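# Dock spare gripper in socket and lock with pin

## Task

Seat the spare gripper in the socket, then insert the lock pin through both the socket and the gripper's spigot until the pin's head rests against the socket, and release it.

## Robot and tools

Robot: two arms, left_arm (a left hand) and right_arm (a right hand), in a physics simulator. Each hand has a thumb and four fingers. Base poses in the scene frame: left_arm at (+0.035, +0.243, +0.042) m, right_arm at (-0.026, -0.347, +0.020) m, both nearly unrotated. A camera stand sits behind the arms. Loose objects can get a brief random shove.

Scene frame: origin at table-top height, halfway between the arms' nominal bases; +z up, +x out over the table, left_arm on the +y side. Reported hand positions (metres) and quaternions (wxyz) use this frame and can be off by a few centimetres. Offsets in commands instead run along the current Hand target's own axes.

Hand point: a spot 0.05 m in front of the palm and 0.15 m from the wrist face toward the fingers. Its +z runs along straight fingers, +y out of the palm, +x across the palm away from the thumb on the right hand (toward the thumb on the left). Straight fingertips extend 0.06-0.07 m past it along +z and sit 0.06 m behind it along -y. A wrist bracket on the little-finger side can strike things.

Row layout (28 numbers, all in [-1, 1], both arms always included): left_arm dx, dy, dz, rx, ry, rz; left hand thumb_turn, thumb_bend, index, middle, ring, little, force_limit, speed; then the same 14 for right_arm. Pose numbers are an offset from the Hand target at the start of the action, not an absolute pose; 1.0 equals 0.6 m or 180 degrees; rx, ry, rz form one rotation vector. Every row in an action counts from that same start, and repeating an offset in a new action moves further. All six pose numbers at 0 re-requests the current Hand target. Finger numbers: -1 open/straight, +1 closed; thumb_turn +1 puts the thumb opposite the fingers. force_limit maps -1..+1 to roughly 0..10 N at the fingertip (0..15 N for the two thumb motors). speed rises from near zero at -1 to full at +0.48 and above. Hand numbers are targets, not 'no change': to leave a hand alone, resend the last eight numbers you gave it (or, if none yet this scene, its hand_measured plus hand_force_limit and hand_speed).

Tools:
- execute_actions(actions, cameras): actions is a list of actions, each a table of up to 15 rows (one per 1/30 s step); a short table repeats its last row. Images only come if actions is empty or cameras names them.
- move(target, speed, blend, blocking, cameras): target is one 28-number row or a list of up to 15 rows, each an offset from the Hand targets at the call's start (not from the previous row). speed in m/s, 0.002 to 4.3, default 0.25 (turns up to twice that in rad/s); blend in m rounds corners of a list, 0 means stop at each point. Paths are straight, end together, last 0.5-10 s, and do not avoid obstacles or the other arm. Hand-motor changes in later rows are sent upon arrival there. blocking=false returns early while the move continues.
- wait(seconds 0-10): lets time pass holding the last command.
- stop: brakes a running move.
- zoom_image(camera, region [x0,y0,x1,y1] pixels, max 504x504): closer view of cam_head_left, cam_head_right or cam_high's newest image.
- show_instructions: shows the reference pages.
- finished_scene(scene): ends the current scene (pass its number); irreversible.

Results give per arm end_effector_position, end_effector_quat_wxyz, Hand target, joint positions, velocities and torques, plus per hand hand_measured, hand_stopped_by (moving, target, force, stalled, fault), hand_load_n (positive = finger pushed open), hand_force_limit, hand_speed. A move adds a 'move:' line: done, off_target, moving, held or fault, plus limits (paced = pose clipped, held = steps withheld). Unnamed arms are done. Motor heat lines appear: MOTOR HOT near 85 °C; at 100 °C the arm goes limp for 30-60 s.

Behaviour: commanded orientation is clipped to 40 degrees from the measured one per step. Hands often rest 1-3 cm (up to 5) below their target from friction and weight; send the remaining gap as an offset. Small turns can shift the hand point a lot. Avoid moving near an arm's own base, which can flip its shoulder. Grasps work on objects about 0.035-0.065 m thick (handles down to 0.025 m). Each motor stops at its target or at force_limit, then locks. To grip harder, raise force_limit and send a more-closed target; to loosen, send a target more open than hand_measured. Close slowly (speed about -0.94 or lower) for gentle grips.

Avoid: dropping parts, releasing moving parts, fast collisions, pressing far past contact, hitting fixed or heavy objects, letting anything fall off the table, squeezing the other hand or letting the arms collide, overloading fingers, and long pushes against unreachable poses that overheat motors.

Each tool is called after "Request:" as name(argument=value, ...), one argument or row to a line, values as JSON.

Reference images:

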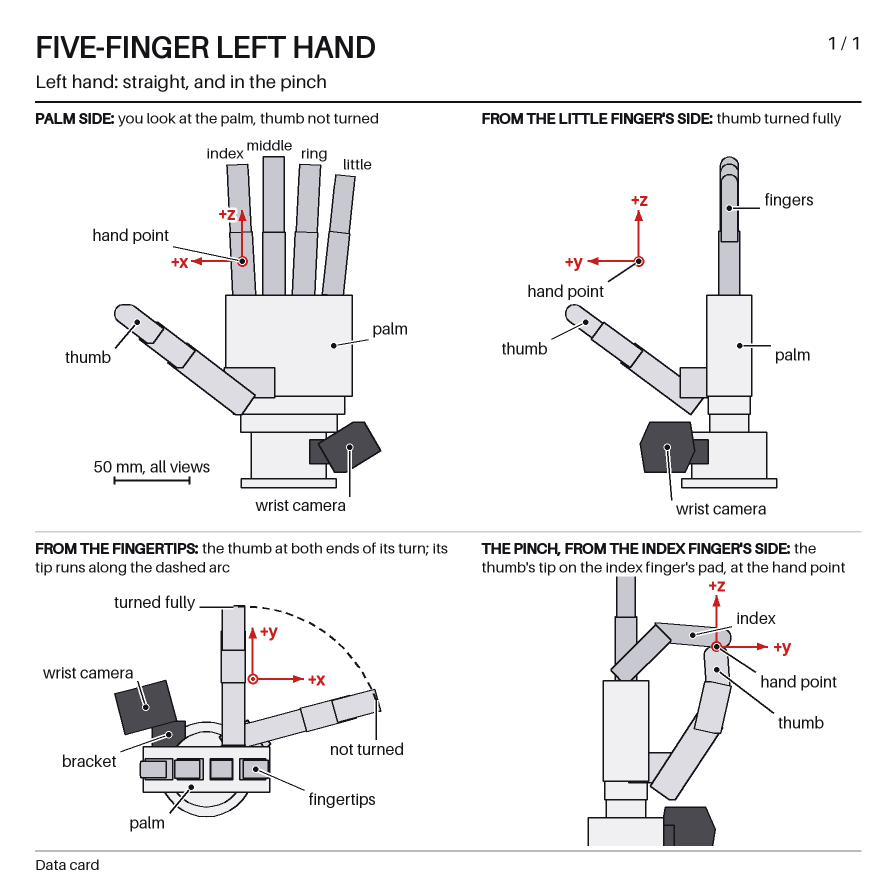

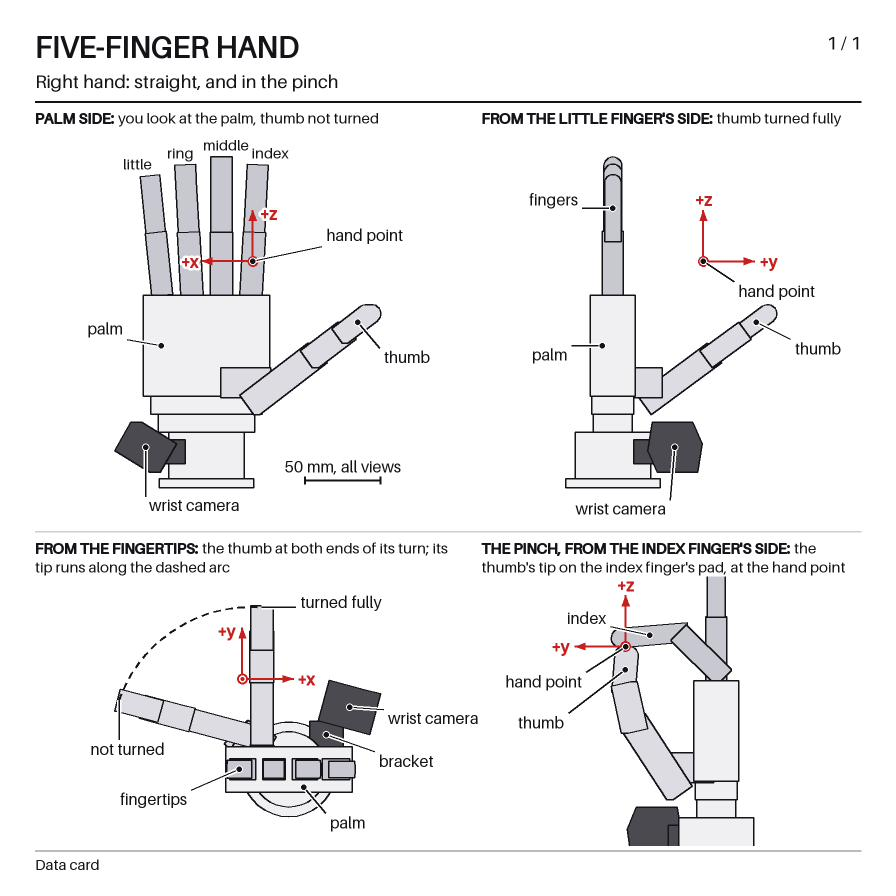

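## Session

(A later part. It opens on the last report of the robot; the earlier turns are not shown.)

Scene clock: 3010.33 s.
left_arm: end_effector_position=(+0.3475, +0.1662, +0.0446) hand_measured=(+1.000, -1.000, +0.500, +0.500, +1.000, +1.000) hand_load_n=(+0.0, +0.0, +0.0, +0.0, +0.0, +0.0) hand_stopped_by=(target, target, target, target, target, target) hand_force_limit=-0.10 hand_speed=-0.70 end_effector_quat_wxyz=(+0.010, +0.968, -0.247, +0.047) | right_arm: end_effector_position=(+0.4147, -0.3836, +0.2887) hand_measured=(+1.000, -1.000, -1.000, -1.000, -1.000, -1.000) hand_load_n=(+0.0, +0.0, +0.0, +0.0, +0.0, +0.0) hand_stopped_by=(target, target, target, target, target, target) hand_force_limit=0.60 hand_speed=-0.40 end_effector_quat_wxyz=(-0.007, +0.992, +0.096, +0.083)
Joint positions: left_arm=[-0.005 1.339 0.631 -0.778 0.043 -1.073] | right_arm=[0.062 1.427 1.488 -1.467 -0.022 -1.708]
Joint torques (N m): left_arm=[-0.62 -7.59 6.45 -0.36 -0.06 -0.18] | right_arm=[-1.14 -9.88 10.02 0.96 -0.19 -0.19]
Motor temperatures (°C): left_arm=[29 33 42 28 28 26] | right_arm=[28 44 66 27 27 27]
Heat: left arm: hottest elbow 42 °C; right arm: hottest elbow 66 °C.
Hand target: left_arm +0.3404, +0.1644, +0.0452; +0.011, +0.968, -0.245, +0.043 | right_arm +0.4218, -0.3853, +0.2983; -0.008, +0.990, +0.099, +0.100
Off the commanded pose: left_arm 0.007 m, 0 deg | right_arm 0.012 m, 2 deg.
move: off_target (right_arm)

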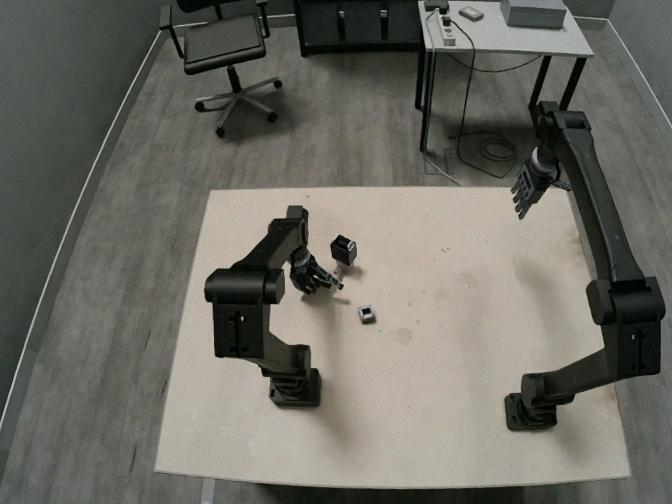

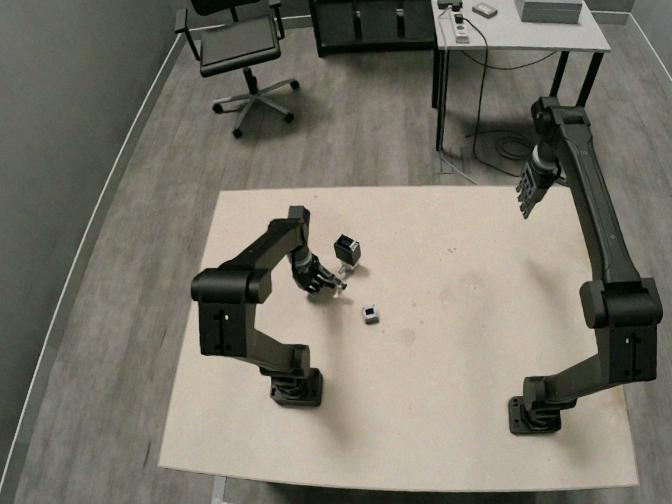

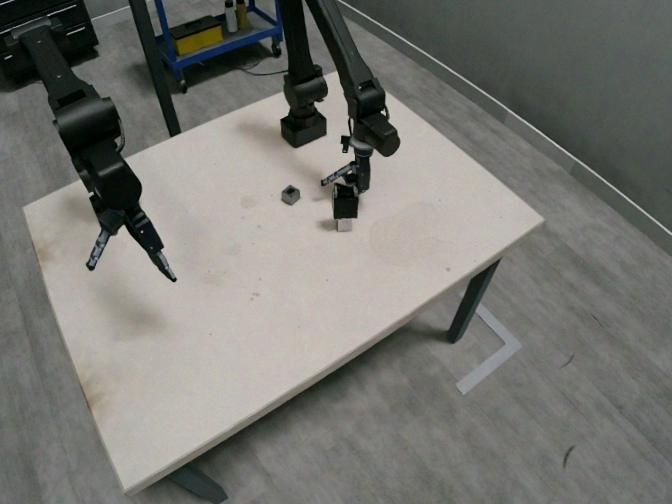

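Request:
move(
  target=[
    [0,0.0108,0.0115,0,0,0,1,-1,0.5,0.5,1,1,-0.1,-0.7,0,0,0,0,0,0,1,-1,-1,-1,-1,-1,0.6,-0.4],
    [0.045,0.0118,0.0155,0,0,0,1,-1,0.5,0.5,1,1,-0.1,-0.7,0,0,0,0,0,0,1,-1,-1,-1,-1,-1,0.6,-0.4],
  ],
  speed=0.04,
  cameras=["all"],
)

Request:
zoom_image(
  camera="cam_head_left",
  region=[310, 240, 360, 290],
)

Request:
zoom_image(
  camera="cam_head_right",
  region=[315, 240, 365, 290],
)

Scene clock: 3029.47 s.
left_arm: end_effector_position=(+0.3382, +0.1485, +0.0324) hand_measured=(+1.000, -1.000, +0.500, +0.500, +1.000, +1.000) hand_load_n=(+0.0, +0.0, +0.0, +0.0, +0.0, +0.0) hand_stopped_by=(target, target, target, target, target, target) hand_force_limit=-0.10 hand_speed=-0.70 end_effector_quat_wxyz=(+0.015, +0.969, -0.246, +0.026) | right_arm: end_effector_position=(+0.4147, -0.3836, +0.2887) hand_measured=(+1.000, -1.000, -1.000, -1.000, -1.000, -1.000) hand_load_n=(+0.0, +0.0, +0.5, -0.5, +0.0, +0.0) hand_stopped_by=(target, target, target, target, target, target) hand_force_limit=0.60 hand_speed=-0.40 end_effector_quat_wxyz=(-0.007, +0.992, +0.096, +0.083)
Joint positions: left_arm=[-0.066 1.372 0.622 -0.775 0.039 -1.135] | right_arm=[0.062 1.427 1.488 -1.467 -0.022 -1.708]
Joint torques (N m): left_arm=[-0.67 -5.25 10.91 0.57 -0.06 -0.18] | right_arm=[-1.2 -10.05 9.95 0.94 -0.18 -0.19]
Motor temperatures (°C): left_arm=[29 32 42 28 28 26] | right_arm=[28 44 66 27 27 27]
Heat: left arm: hottest elbow 42 °C; right arm: hottest elbow 66 °C.
Hand target: left_arm +0.3614, +0.1450, +0.0384; +0.011, +0.968, -0.245, +0.043 | right_arm +0.4218, -0.3853, +0.2983; -0.008, +0.990, +0.099, +0.100
Off the commanded pose: left_arm 0.024 m, 2 deg | right_arm 0.012 m, 2 deg.
move: off_target (left_arm, right_arm)

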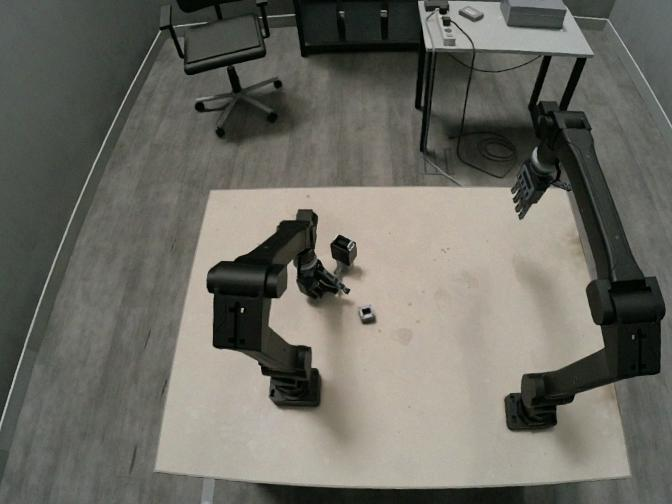

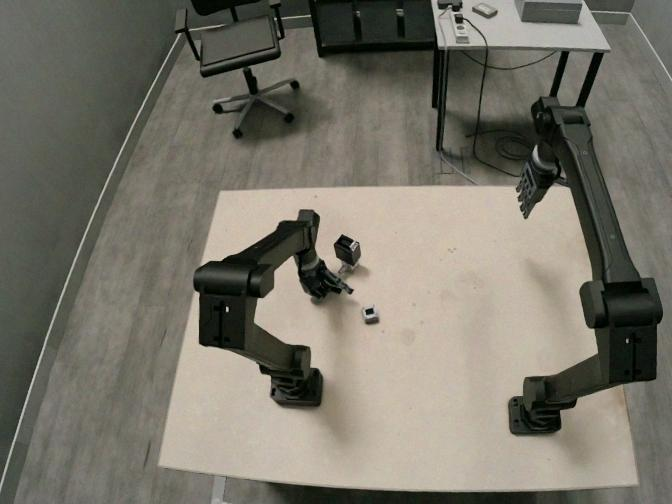

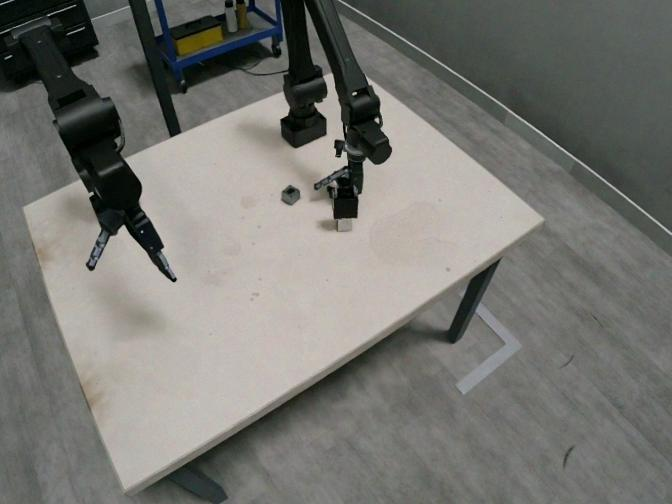

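Scaled by 10.080 from the camera's 672x504 image, which has a finer 960x720 frame.

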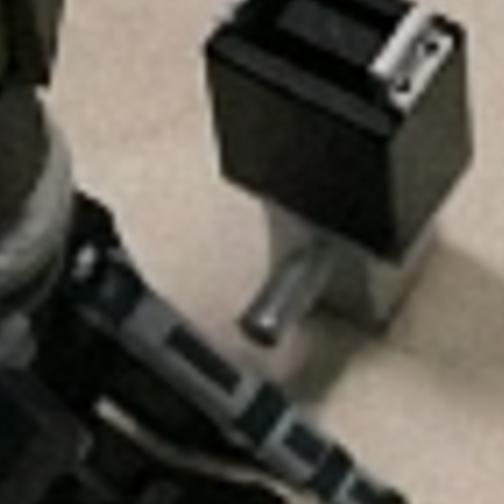

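Scaled by 10.080 from the camera's 672x504 image, which has a finer 960x720 frame.

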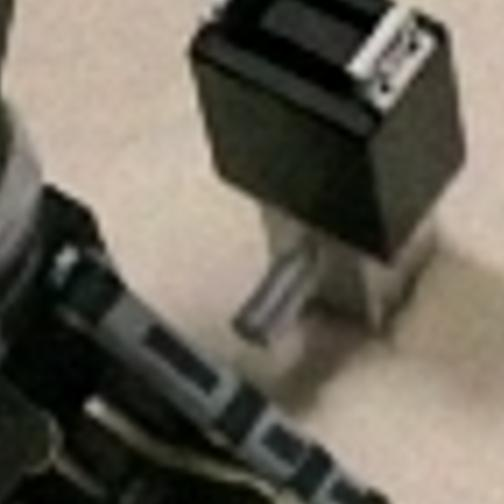

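Request:
move(
  target=[0.0017,-0.0166,-0.0149,0,0,0,1,-1,0.5,0.5,1,1,-0.1,-0.7,0,0,0,0,0,0,1,-1,-1,-1,-1,-1,0.6,-0.4],
  speed=0.03,
  cameras=[],
)

Scene clock: 3036.67 s.
left_arm: end_effector_position=(+0.3486, +0.1523, +0.0387) hand_measured=(+1.000, -1.000, +0.500, +0.500, +1.000, +1.000) hand_load_n=(+0.0, -0.5, +0.5, +0.0, +0.0, +0.0) hand_stopped_by=(target, target, target, target, target, target) hand_force_limit=-0.10 hand_speed=-0.70 end_effector_quat_wxyz=(+0.013, +0.969, -0.244, +0.034) | right_arm: end_effector_position=(+0.4147, -0.3836, +0.2887) hand_measured=(+1.000, -1.000, -1.000, -1.000, -1.000, -1.000) hand_load_n=(+0.5, +0.0, +0.0, +0.0, +0.0, +0.0) hand_stopped_by=(target, target, target, target, target, target) hand_force_limit=0.60 hand_speed=-0.40 end_effector_quat_wxyz=(-0.007, +0.992, +0.096, +0.083)
Joint positions: left_arm=[-0.052 1.372 0.644 -0.781 0.039 -1.126] | right_arm=[0.062 1.427 1.488 -1.467 -0.022 -1.708]
Joint torques (N m): left_arm=[0.21 -5.77 11.19 -0.39 0 -0.01] | right_arm=[-1.14 -9.88 9.95 0.92 -0.19 -0.2]
Motor temperatures (°C): left_arm=[29 32 42 28 28 26] | right_arm=[28 44 67 27 27 27]
Heat: left arm: hottest elbow 42 °C; right arm: hottest elbow 67 °C.
Hand target: left_arm +0.3664, +0.1536, +0.0474; +0.011, +0.968, -0.246, +0.043 | right_arm +0.4218, -0.3853, +0.2983; -0.008, +0.990, +0.099, +0.100
Off the commanded pose: left_arm 0.020 m, 1 deg | right_arm 0.012 m, 2 deg.
move: off_target (left_arm, right_arm)
No camera images: "cameras" was empty.

Request:
move(
  target=[0.0155,-0.0047,-0.0037,0,0,0,1,-1,0.5,0.5,1,1,-0.1,-0.7,0,0,0,0,0,0,1,-1,-1,-1,-1,-1,0.6,-0.4],
  speed=0.03,
  cameras=["all"],
)

Request:
zoom_image(
  camera="cam_head_left",
  region=[310, 240, 360, 290],
)

Request:
zoom_image(
  camera="cam_head_right",
  region=[315, 240, 365, 290],
)

Scene clock: 3046.03 s.
left_arm: end_effector_position=(+0.3585, +0.1518, +0.0436) hand_measured=(+1.000, -1.000, +0.500, +0.500, +1.000, +1.000) hand_load_n=(+0.0, -0.5, +0.0, +0.0, +0.0, +0.0) hand_stopped_by=(target, target, target, target, target, target) hand_force_limit=-0.10 hand_speed=-0.70 end_effector_quat_wxyz=(+0.012, +0.969, -0.244, +0.037) | right_arm: end_effector_position=(+0.4147, -0.3836, +0.2887) hand_measured=(+1.000, -1.000, -1.000, -1.000, -1.000, -1.000) hand_load_n=(+0.0, -0.5, +0.5, +0.0, +0.0, +0.0) hand_stopped_by=(target, target, target, target, target, target) hand_force_limit=0.60 hand_speed=-0.40 end_effector_quat_wxyz=(-0.007, +0.992, +0.096, +0.083)
Joint positions: left_arm=[-0.052 1.382 0.671 -0.791 0.039 -1.125] | right_arm=[0.062 1.427 1.488 -1.467 -0.022 -1.708]
Joint torques (N m): left_arm=[-0.03 -5.54 11.4 -0.38 0 -0.04] | right_arm=[-1.14 -9.76 9.99 0.94 -0.19 -0.2]
Motor temperatures (°C): left_arm=[29 32 43 28 28 26] | right_arm=[28 44 67 27 27 27]
Heat: left arm: hottest elbow 43 °C; right arm: hottest elbow 67 °C.
Hand target: left_arm +0.3757, +0.1517, +0.0504; +0.011, +0.968, -0.246, +0.043 | right_arm +0.4218, -0.3853, +0.2983; -0.008, +0.990, +0.099, +0.100
Off the commanded pose: left_arm 0.018 m, 1 deg | right_arm 0.012 m, 2 deg.
move: off_target (left_arm, right_arm)

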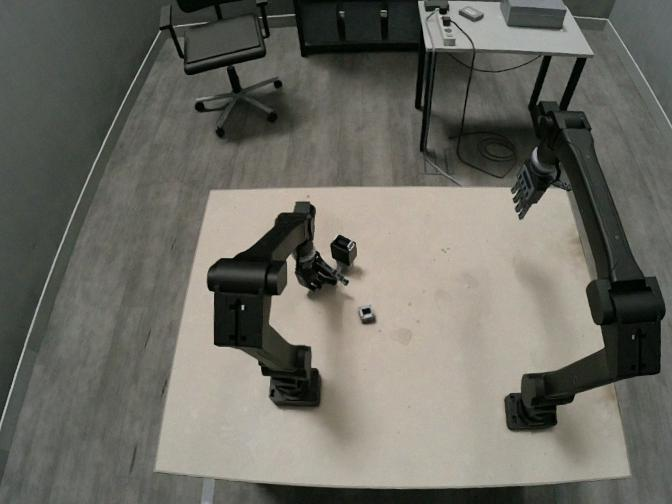

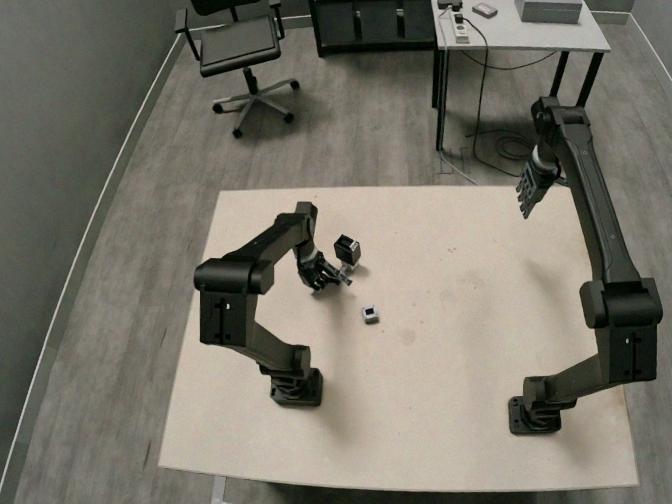

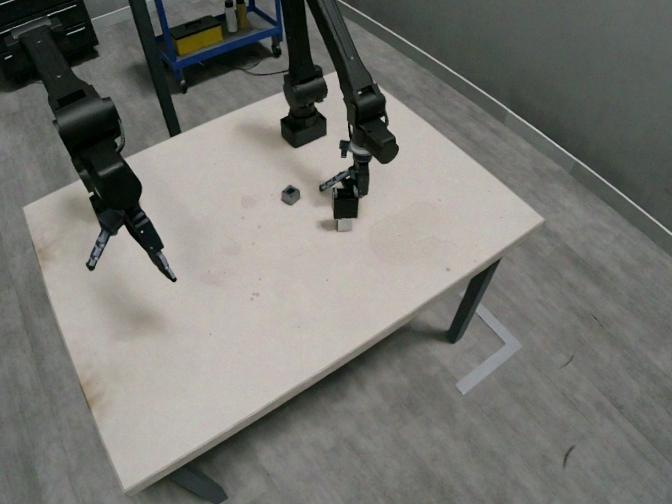

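Scaled by 10.080 from the camera's 672x504 image, which has a finer 960x720 frame.

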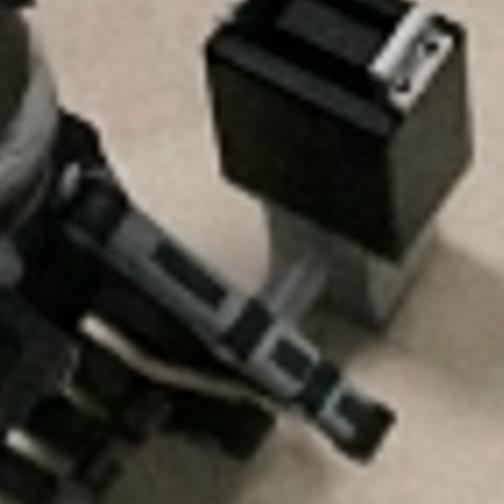

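Scaled by 10.080 from the camera's 672x504 image, which has a finer 960x720 frame.

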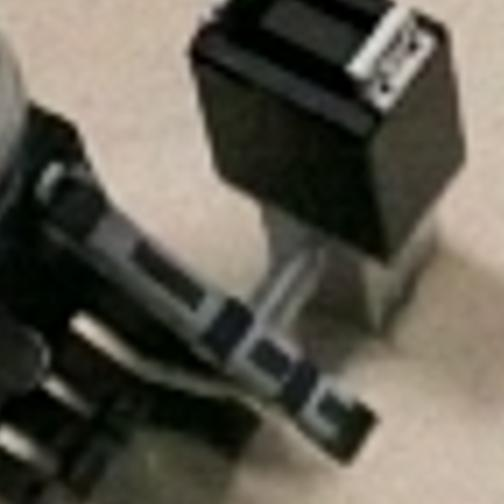

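Request:
move(
  target=[0.0135,0.0,0.0025,0,0,0,1,-1,0.5,0.5,1,1,-0.1,-0.7,0,0,0,0,0,0,1,-1,-1,-1,-1,-1,0.6,-0.4],
  speed=0.03,
  cameras=["all"],
)

Request:
zoom_image(
  camera="cam_head_left",
  region=[310, 240, 360, 290],
)

Request:
zoom_image(
  camera="cam_high",
  region=[337, 217, 353, 233],
)

Scene clock: 3053.40 s.
left_arm: end_effector_position=(+0.3632, +0.1512, +0.0420) hand_measured=(+1.000, -1.000, +0.500, +0.500, +1.000, +1.000) hand_load_n=(+0.5, +0.0, +0.0, +0.0, +0.5, +0.0) hand_stopped_by=(target, target, target, target, target, target) hand_force_limit=-0.10 hand_speed=-0.70 end_effector_quat_wxyz=(+0.012, +0.969, -0.245, +0.035) | right_arm: end_effector_position=(+0.4147, -0.3836, +0.2887) hand_measured=(+1.000, -1.000, -1.000, -1.000, -1.000, -1.000) hand_load_n=(+0.0, +0.0, +0.0, +0.0, +0.0, +0.0) hand_stopped_by=(target, target, target, target, target, target) hand_force_limit=0.60 hand_speed=-0.40 end_effector_quat_wxyz=(-0.007, +0.992, +0.096, +0.083)
Joint positions: left_arm=[-0.054 1.402 0.686 -0.792 0.038 -1.125] | right_arm=[0.062 1.427 1.488 -1.467 -0.022 -1.708]
Joint torques (N m): left_arm=[-0.73 -5.83 11.66 -0.29 0.01 -0.15] | right_arm=[-1.03 -9.93 9.95 0.95 -0.19 -0.21]
Motor temperatures (°C): left_arm=[29 32 44 28 28 26] | right_arm=[28 44 67 27 27 27]
Heat: left arm: hottest elbow 44 °C; right arm: hottest elbow 67 °C.
Hand target: left_arm +0.3829, +0.1478, +0.0496; +0.011, +0.968, -0.246, +0.043 | right_arm +0.4218, -0.3853, +0.2983; -0.008, +0.990, +0.099, +0.100
Off the commanded pose: left_arm 0.021 m, 1 deg | right_arm 0.012 m, 2 deg.
move: off_target (left_arm, right_arm)

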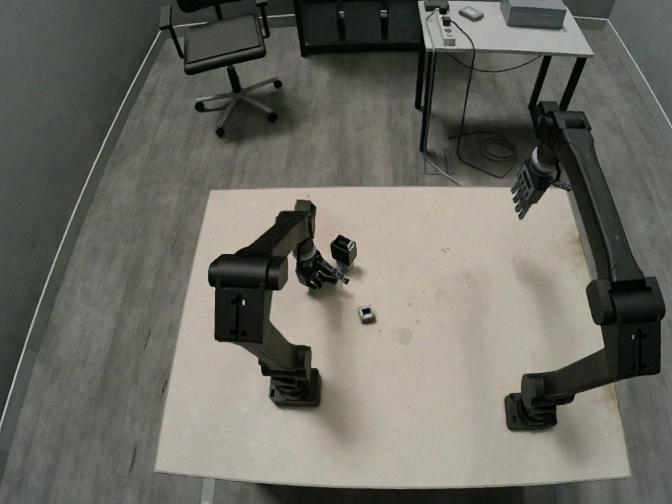

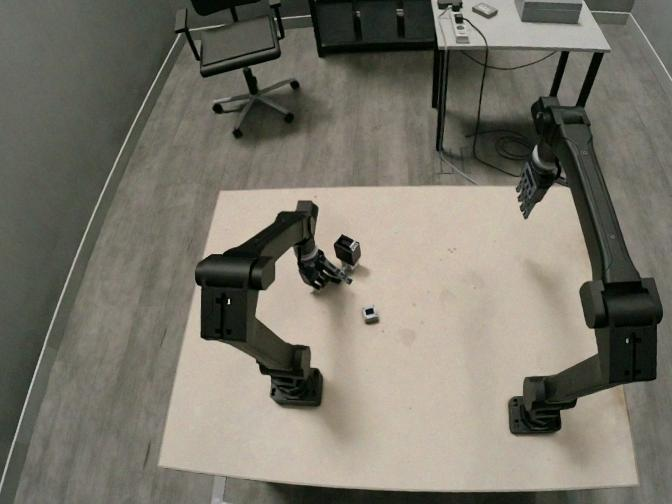

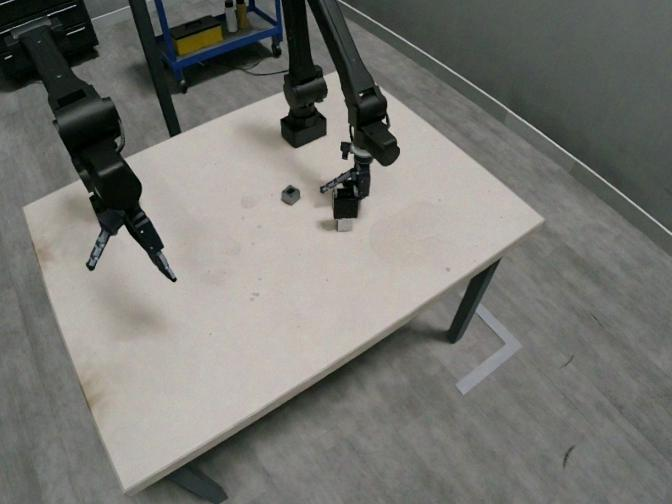

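Scaled by 10.080 from the camera's 672x504 image, which has a finer 960x720 frame.

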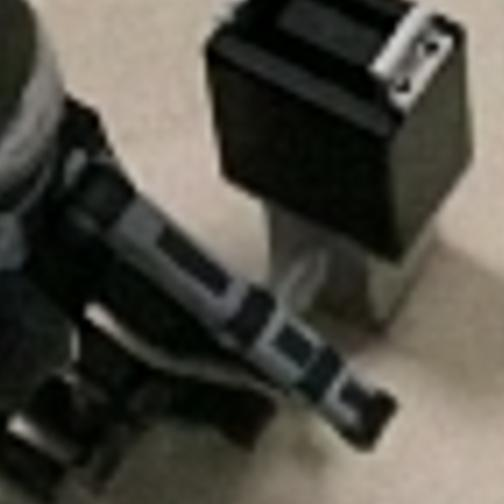

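Scaled by 31.500 from the camera's 672x504 image, which has a finer 960x720 frame.

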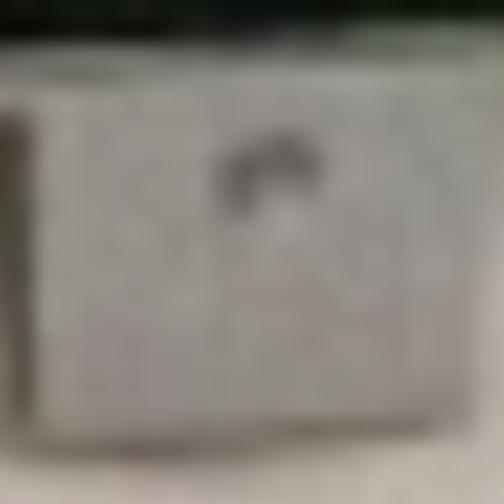

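Request:
move(
  target=[0.0135,0.0,0.0015,0,0,0,1,-1,0.5,0.5,1,1,-0.1,-0.7,0,0,0,0,0,0,1,-1,-1,-1,-1,-1,0.6,-0.4],
  speed=0.03,
  cameras=["all"],
)

Request:
zoom_image(
  camera="cam_head_left",
  region=[310, 240, 360, 290],
)

Request:
zoom_image(
  camera="cam_high",
  region=[337, 217, 353, 233],
)

Scene clock: 3058.33 s.
left_arm: end_effector_position=(+0.3632, +0.1495, +0.0389) hand_measured=(+1.000, -1.000, +0.500, +0.500, +1.000, +1.000) hand_load_n=(+0.0, +0.0, -0.5, +0.0, +0.0, +0.0) hand_stopped_by=(target, target, target, target, target, target) hand_force_limit=-0.10 hand_speed=-0.70 end_effector_quat_wxyz=(+0.013, +0.968, -0.248, +0.026) | right_arm: end_effector_position=(+0.4147, -0.3836, +0.2887) hand_measured=(+1.000, -1.000, -1.000, -1.000, -1.000, -1.000) hand_load_n=(+0.0, +0.0, +0.0, +0.0, +0.0, +0.0) hand_stopped_by=(target, target, target, target, target, target) hand_force_limit=0.60 hand_speed=-0.40 end_effector_quat_wxyz=(-0.007, +0.992, +0.096, +0.083)
Joint positions: left_arm=[-0.06 1.42 0.695 -0.799 0.035 -1.125] | right_arm=[0.062 1.427 1.488 -1.467 -0.022 -1.708]
Joint torques (N m): left_arm=[-0.85 -6.01 12.34 -0.08 0.11 -0.26] | right_arm=[-1.26 -9.88 9.99 0.9 -0.2 -0.19]
Motor temperatures (°C): left_arm=[29 32 44 28 28 26] | right_arm=[28 44 67 27 27 27]
Heat: left arm: hottest elbow 44 °C; right arm: hottest elbow 67 °C.
Hand target: left_arm +0.3900, +0.1440, +0.0494; +0.011, +0.968, -0.246, +0.043 | right_arm +0.4218, -0.3853, +0.2983; -0.008, +0.990, +0.099, +0.100
Off the commanded pose: left_arm 0.029 m, 2 deg | right_arm 0.012 m, 2 deg.
move: off_target (left_arm, right_arm)

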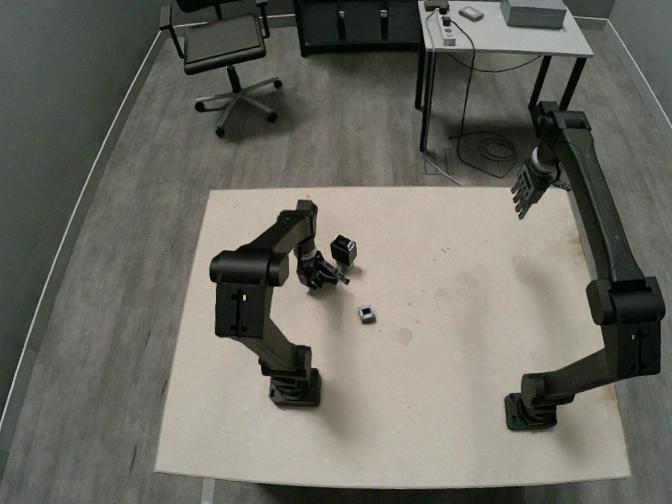

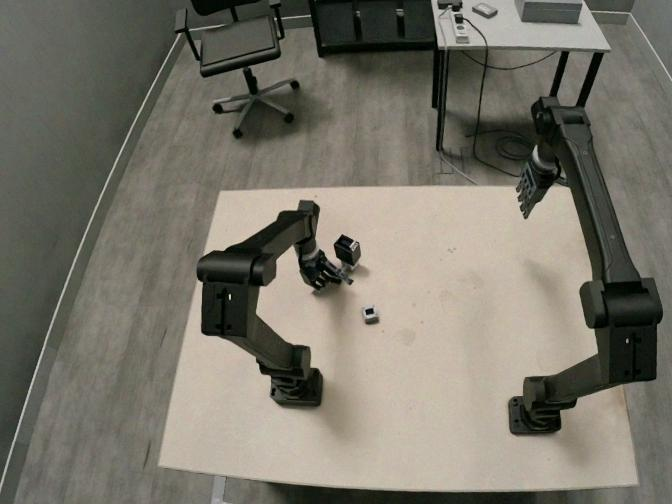

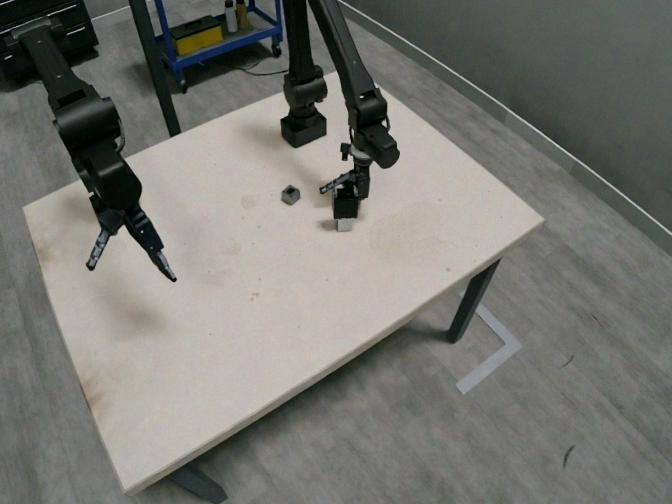

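Scaled by 10.080 from the camera's 672x504 image, which has a finer 960x720 frame.

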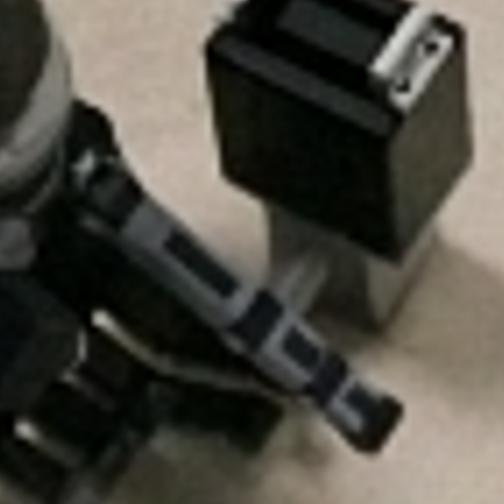

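Scaled by 31.500 from the camera's 672x504 image, which has a finer 960x720 frame.

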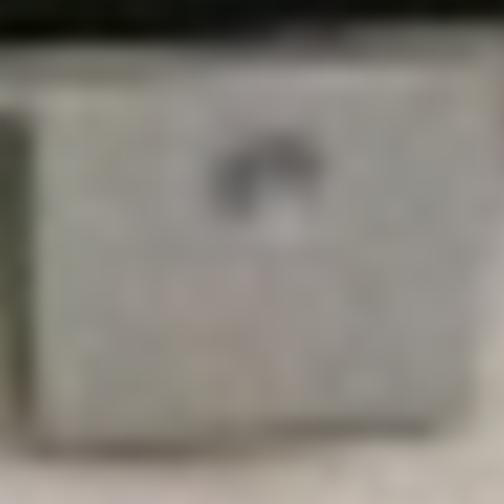

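Request:
move(
  target=[0.0168,0.0,-0.002,0,0,0,1,-1,0.5,0.5,1,1,-0.1,-0.7,0,0,0,0,0,0,1,-1,-1,-1,-1,-1,0.6,-0.4],
  speed=0.03,
  cameras=["all"],
)

Request:
zoom_image(
  camera="cam_head_left",
  region=[310, 240, 360, 290],
)

Request:
zoom_image(
  camera="cam_high",
  region=[337, 217, 353, 233],
)

Scene clock: 3075.37 s.
left_arm: end_effector_position=(+0.3631, +0.1476, +0.0374) hand_measured=(+1.000, -1.000, +0.500, +0.500, +1.000, +1.000) hand_load_n=(+0.0, +0.0, -0.5, +0.0, +0.0, +0.0) hand_stopped_by=(target, target, target, target, target, target) hand_force_limit=-0.10 hand_speed=-0.70 end_effector_quat_wxyz=(+0.013, +0.968, -0.251, +0.016) | right_arm: end_effector_position=(+0.4147, -0.3836, +0.2887) hand_measured=(+1.000, -1.000, -1.000, -1.000, -1.000, -1.000) hand_load_n=(+0.0, +0.0, +0.0, +0.0, +0.0, +0.0) hand_stopped_by=(target, target, target, target, target, target) hand_force_limit=0.60 hand_speed=-0.40 end_effector_quat_wxyz=(-0.007, +0.992, +0.096, +0.083)
Joint positions: left_arm=[-0.069 1.437 0.71 -0.816 0.031 -1.127] | right_arm=[0.062 1.427 1.488 -1.467 -0.022 -1.708]
Joint torques (N m): left_arm=[-1.03 -6.3 13.24 0.24 0.3 -0.34] | right_arm=[-1.08 -9.93 9.98 0.94 -0.18 -0.2]
Motor temperatures (°C): left_arm=[29 32 45 28 28 26] | right_arm=[28 44 67 27 27 27]
Heat: left arm: hottest elbow 45 °C; right arm: hottest elbow 67 °C.
Hand target: left_arm +0.3988, +0.1393, +0.0514; +0.011, +0.968, -0.245, +0.042 | right_arm +0.4218, -0.3853, +0.2983; -0.008, +0.990, +0.099, +0.100
Off the commanded pose: left_arm 0.039 m, 3 deg | right_arm 0.012 m, 2 deg.
move: off_target (left_arm, right_arm)

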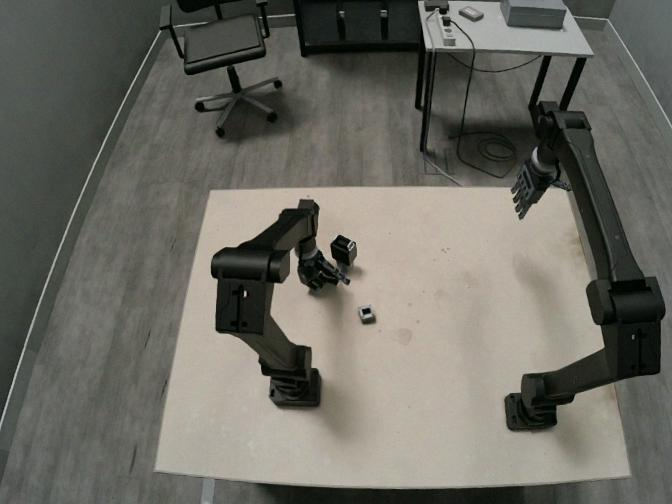

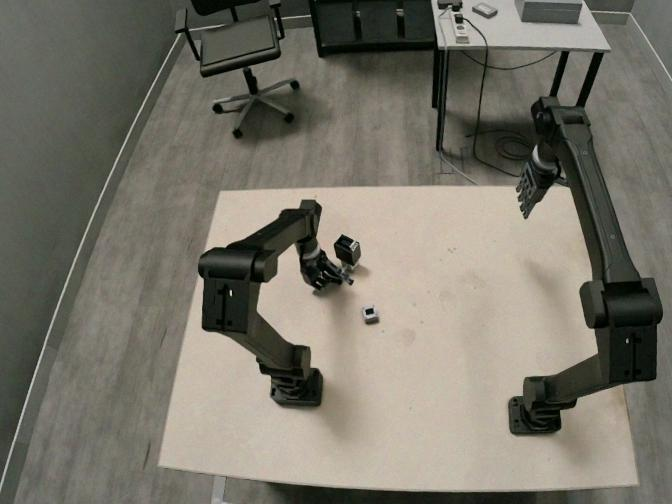

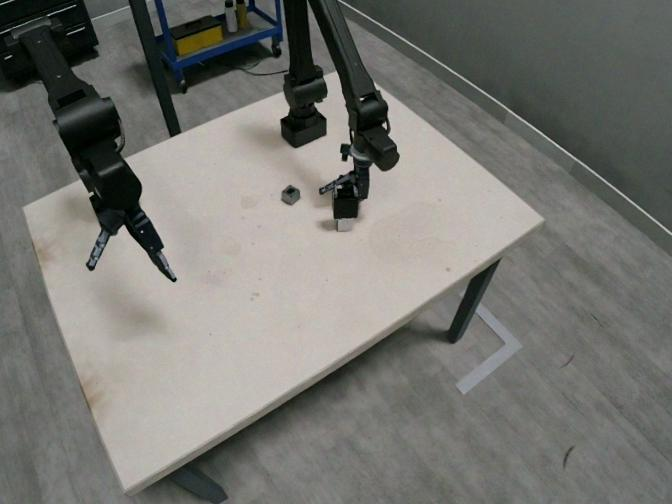

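Scaled by 10.080 from the camera's 672x504 image, which has a finer 960x720 frame.

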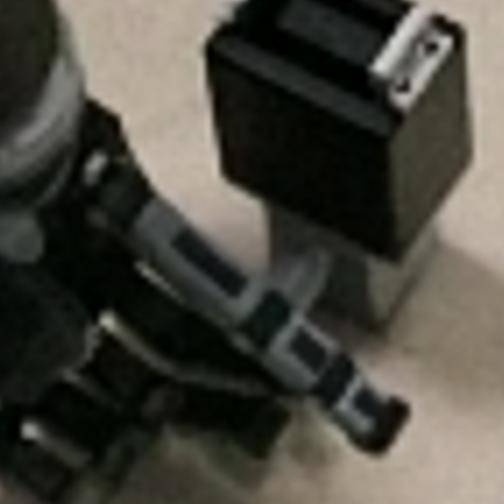

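Scaled by 31.500 from the camera's 672x504 image, which has a finer 960x720 frame.

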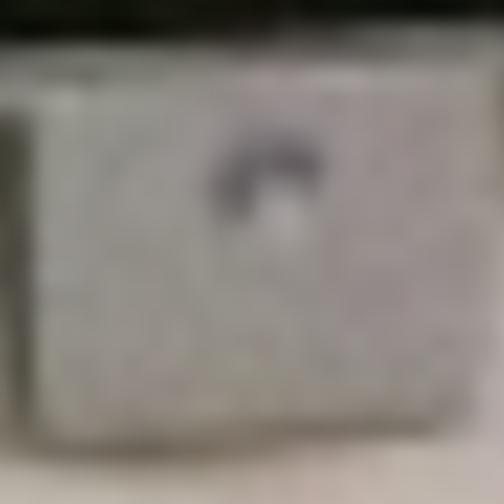

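Request:
move(
  target=[-0.12,0.0,-0.012,0,0,0,1,-1,0.5,0.5,1,1,-0.1,-0.7,0,0,0,0,0,0,1,-1,-1,-1,-1,-1,0.6,-0.4],
  speed=0.08,
  cameras=["all"],
)

Request:
zoom_image(
  camera="cam_head_left",
  region=[330, 256, 350, 276],
)

Request:
zoom_image(
  camera="cam_head_right",
  region=[334, 256, 354, 276],
)

Request:
zoom_image(
  camera="cam_high",
  region=[337, 217, 353, 233],
)

Scene clock: 3099.70 s.
left_arm: end_effector_position=(+0.3399, +0.1721, +0.0513) hand_measured=(+1.000, -1.000, +0.500, +0.500, +1.000, +1.000) hand_load_n=(+0.0, +0.0, +0.0, +0.0, +0.0, +0.0) hand_stopped_by=(target, target, target, target, target, target) hand_force_limit=-0.10 hand_speed=-0.70 end_effector_quat_wxyz=(+0.011, +0.969, -0.244, +0.041) | right_arm: end_effector_position=(+0.4147, -0.3836, +0.2887) hand_measured=(+1.000, -1.000, -1.000, -1.000, -1.000, -1.000) hand_load_n=(+0.0, +0.0, +0.0, +0.0, +0.0, +0.0) hand_stopped_by=(target, target, target, target, target, target) hand_force_limit=0.60 hand_speed=-0.40 end_effector_quat_wxyz=(-0.007, +0.992, +0.096, +0.083)
Joint positions: left_arm=[0.013 1.308 0.628 -0.817 0.042 -1.06] | right_arm=[0.062 1.427 1.488 -1.467 -0.022 -1.708]
Joint torques (N m): left_arm=[0.26 -7.24 6.61 0.02 0.1 0.04] | right_arm=[-0.97 -9.82 9.94 0.92 -0.19 -0.19]
Motor temperatures (°C): left_arm=[29 32 49 28 28 26] | right_arm=[28 44 67 27 27 27]
Heat: left arm: hottest elbow 49 °C; right arm: hottest elbow 67 °C.
Hand target: left_arm +0.3350, +0.1738, +0.0523; +0.011, +0.968, -0.246, +0.042 | right_arm +0.4218, -0.3853, +0.2983; -0.008, +0.990, +0.099, +0.100
Off the commanded pose: left_arm 0.005 m, 0 deg | right_arm 0.012 m, 2 deg.
move: off_target (right_arm)

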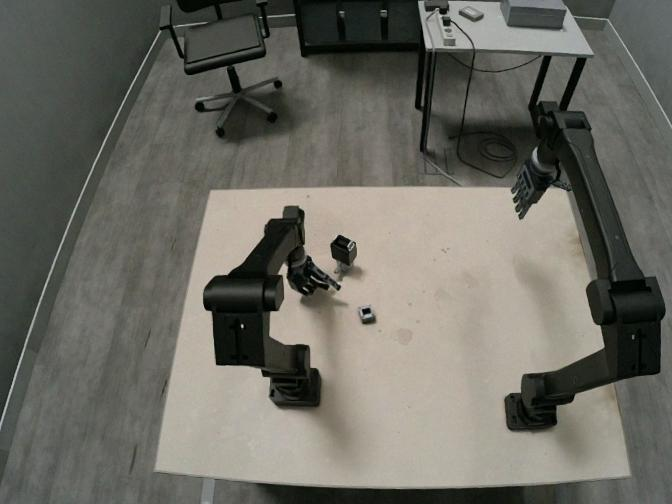

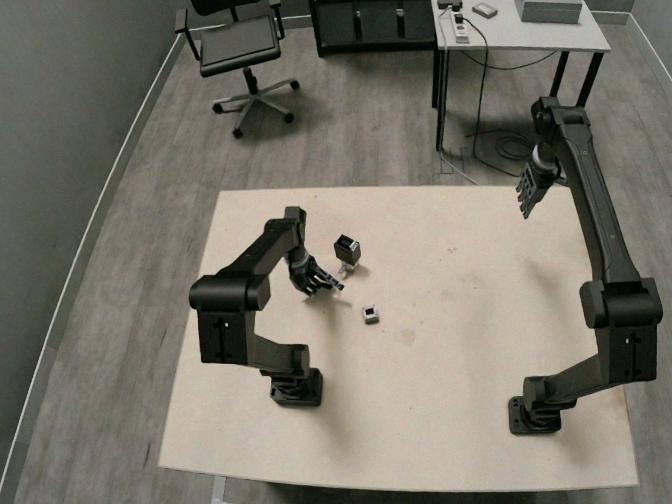

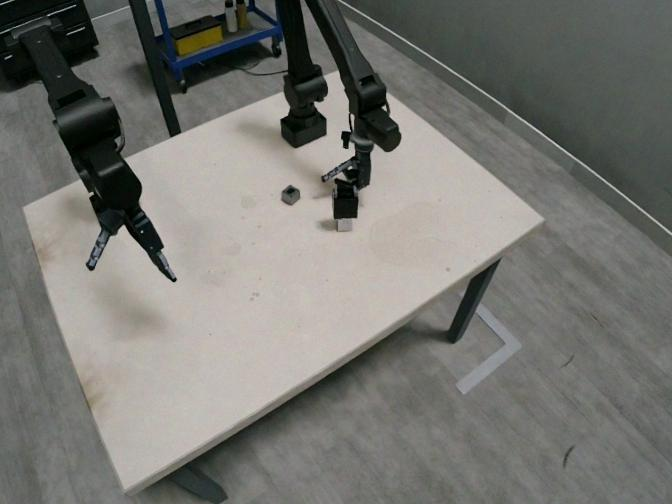

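Scaled by 25.200 from the camera's 672x504 image, which has a finer 960x720 frame.

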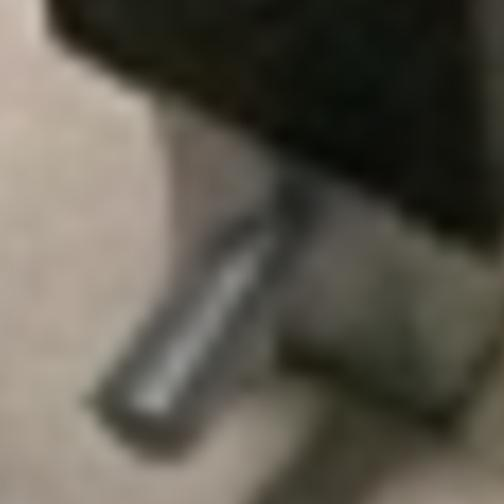

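Scaled by 25.200 from the camera's 672x504 image, which has a finer 960x720 frame.

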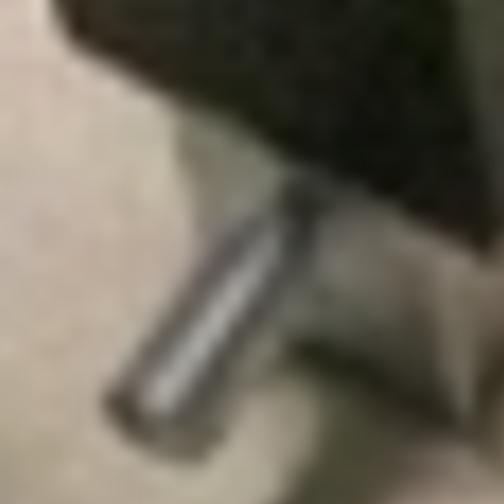

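Scaled by 31.500 from the camera's 672x504 image, which has a finer 960x720 frame.

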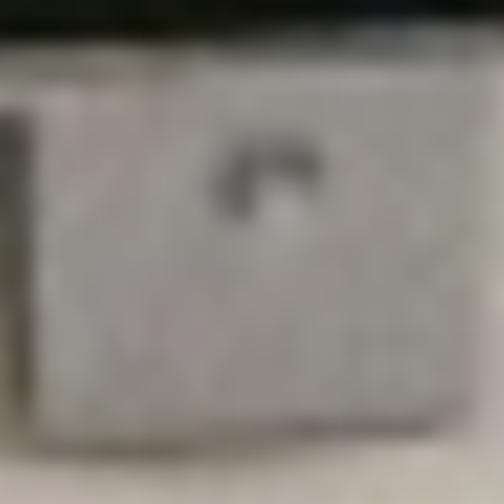

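Request:
move(
  target=[0.0264,0.0137,0.0023,0,0,0,1,-1,0.5,0.5,1,1,-0.1,-0.7,0,0,0,0,0,0,1,-1,-1,-1,-1,-1,0.6,-0.4],
  speed=0.05,
  cameras=[],
)

Scene clock: 3141.87 s.
left_arm: end_effector_position=(+0.3391, +0.1607, +0.0515) hand_measured=(+1.000, -1.000, +0.500, +0.500, +1.000, +1.000) hand_load_n=(+0.0, +0.0, +0.0, +0.0, +0.0, +0.0) hand_stopped_by=(target, target, target, target, target, target) hand_force_limit=-0.10 hand_speed=-0.70 end_effector_quat_wxyz=(+0.012, +0.968, -0.247, +0.041) | right_arm: end_effector_position=(+0.4147, -0.3836, +0.2887) hand_measured=(+1.000, -1.000, -1.000, -1.000, -1.000, -1.000) hand_load_n=(+0.0, +0.0, +0.0, +0.0, +0.0, +0.0) hand_stopped_by=(target, target, target, target, target, target) hand_force_limit=0.60 hand_speed=-0.40 end_effector_quat_wxyz=(-0.007, +0.992, +0.096, +0.083)
Joint positions: left_arm=[-0.024 1.308 0.628 -0.817 0.042 -1.092] | right_arm=[0.062 1.427 1.488 -1.467 -0.022 -1.708]
Joint torques (N m): left_arm=[-0.62 -5.42 8.8 0.24 -0.06 -0.2] | right_arm=[-1.08 -9.93 10 0.87 -0.2 -0.2]
Motor temperatures (°C): left_arm=[29 32 43 28 28 26] | right_arm=[28 44 67 27 27 27]
Heat: left arm: hottest elbow 43 °C; right arm: hottest elbow 67 °C.
Hand target: left_arm +0.3451, +0.1589, +0.0523; +0.011, +0.968, -0.246, +0.042 | right_arm +0.4218, -0.3853, +0.2983; -0.008, +0.990, +0.099, +0.100
Off the commanded pose: left_arm 0.006 m, 0 deg | right_arm 0.012 m, 2 deg.
move: off_target (right_arm)
No camera images: "cameras" was empty.

Request:
move(
  target=[0.0638,-0.0125,-0.0022,0,0,0,1,-1,0.5,0.5,1,1,-0.1,-0.7,0,0,0,0,0,0,1,-1,-1,-1,-1,-1,0.6,-0.4],
  speed=0.04,
  cameras=[],
)

Scene clock: 3151.57 s.
left_arm: end_effector_position=(+0.3632, +0.1507, +0.0497) hand_measured=(+1.000, -1.000, +0.500, +0.500, +1.000, +1.000) hand_load_n=(+0.0, +0.0, +0.0, +0.0, +0.0, +0.0) hand_stopped_by=(target, target, target, target, target, target) hand_force_limit=-0.10 hand_speed=-0.70 end_effector_quat_wxyz=(+0.013, +0.968, -0.247, +0.035) | right_arm: end_effector_position=(+0.4147, -0.3836, +0.2887) hand_measured=(+1.000, -1.000, -1.000, -1.000, -1.000, -1.000) hand_load_n=(+0.0, -0.5, +0.0, +0.0, +0.0, +0.0) hand_stopped_by=(target, target, target, target, target, target) hand_force_limit=0.60 hand_speed=-0.40 end_effector_quat_wxyz=(-0.007, +0.992, +0.096, +0.083)
Joint positions: left_arm=[-0.055 1.385 0.695 -0.817 0.039 -1.122] | right_arm=[0.062 1.427 1.488 -1.467 -0.022 -1.708]
Joint torques (N m): left_arm=[-0.67 -5.71 11.69 -0.28 -0.04 -0.21] | right_arm=[-1.08 -10.05 9.95 0.85 -0.2 -0.19]
Motor temperatures (°C): left_arm=[29 32 43 28 28 26] | right_arm=[28 44 67 27 27 27]
Heat: left arm: hottest elbow 43 °C; right arm: hottest elbow 67 °C.
Hand target: left_arm +0.3822, +0.1475, +0.0570; +0.011, +0.968, -0.245, +0.042 | right_arm +0.4218, -0.3853, +0.2983; -0.008, +0.990, +0.099, +0.100
Off the commanded pose: left_arm 0.021 m, 1 deg | right_arm 0.012 m, 2 deg.
move: off_target (left_arm, right_arm)
No camera images: "cameras" was empty.


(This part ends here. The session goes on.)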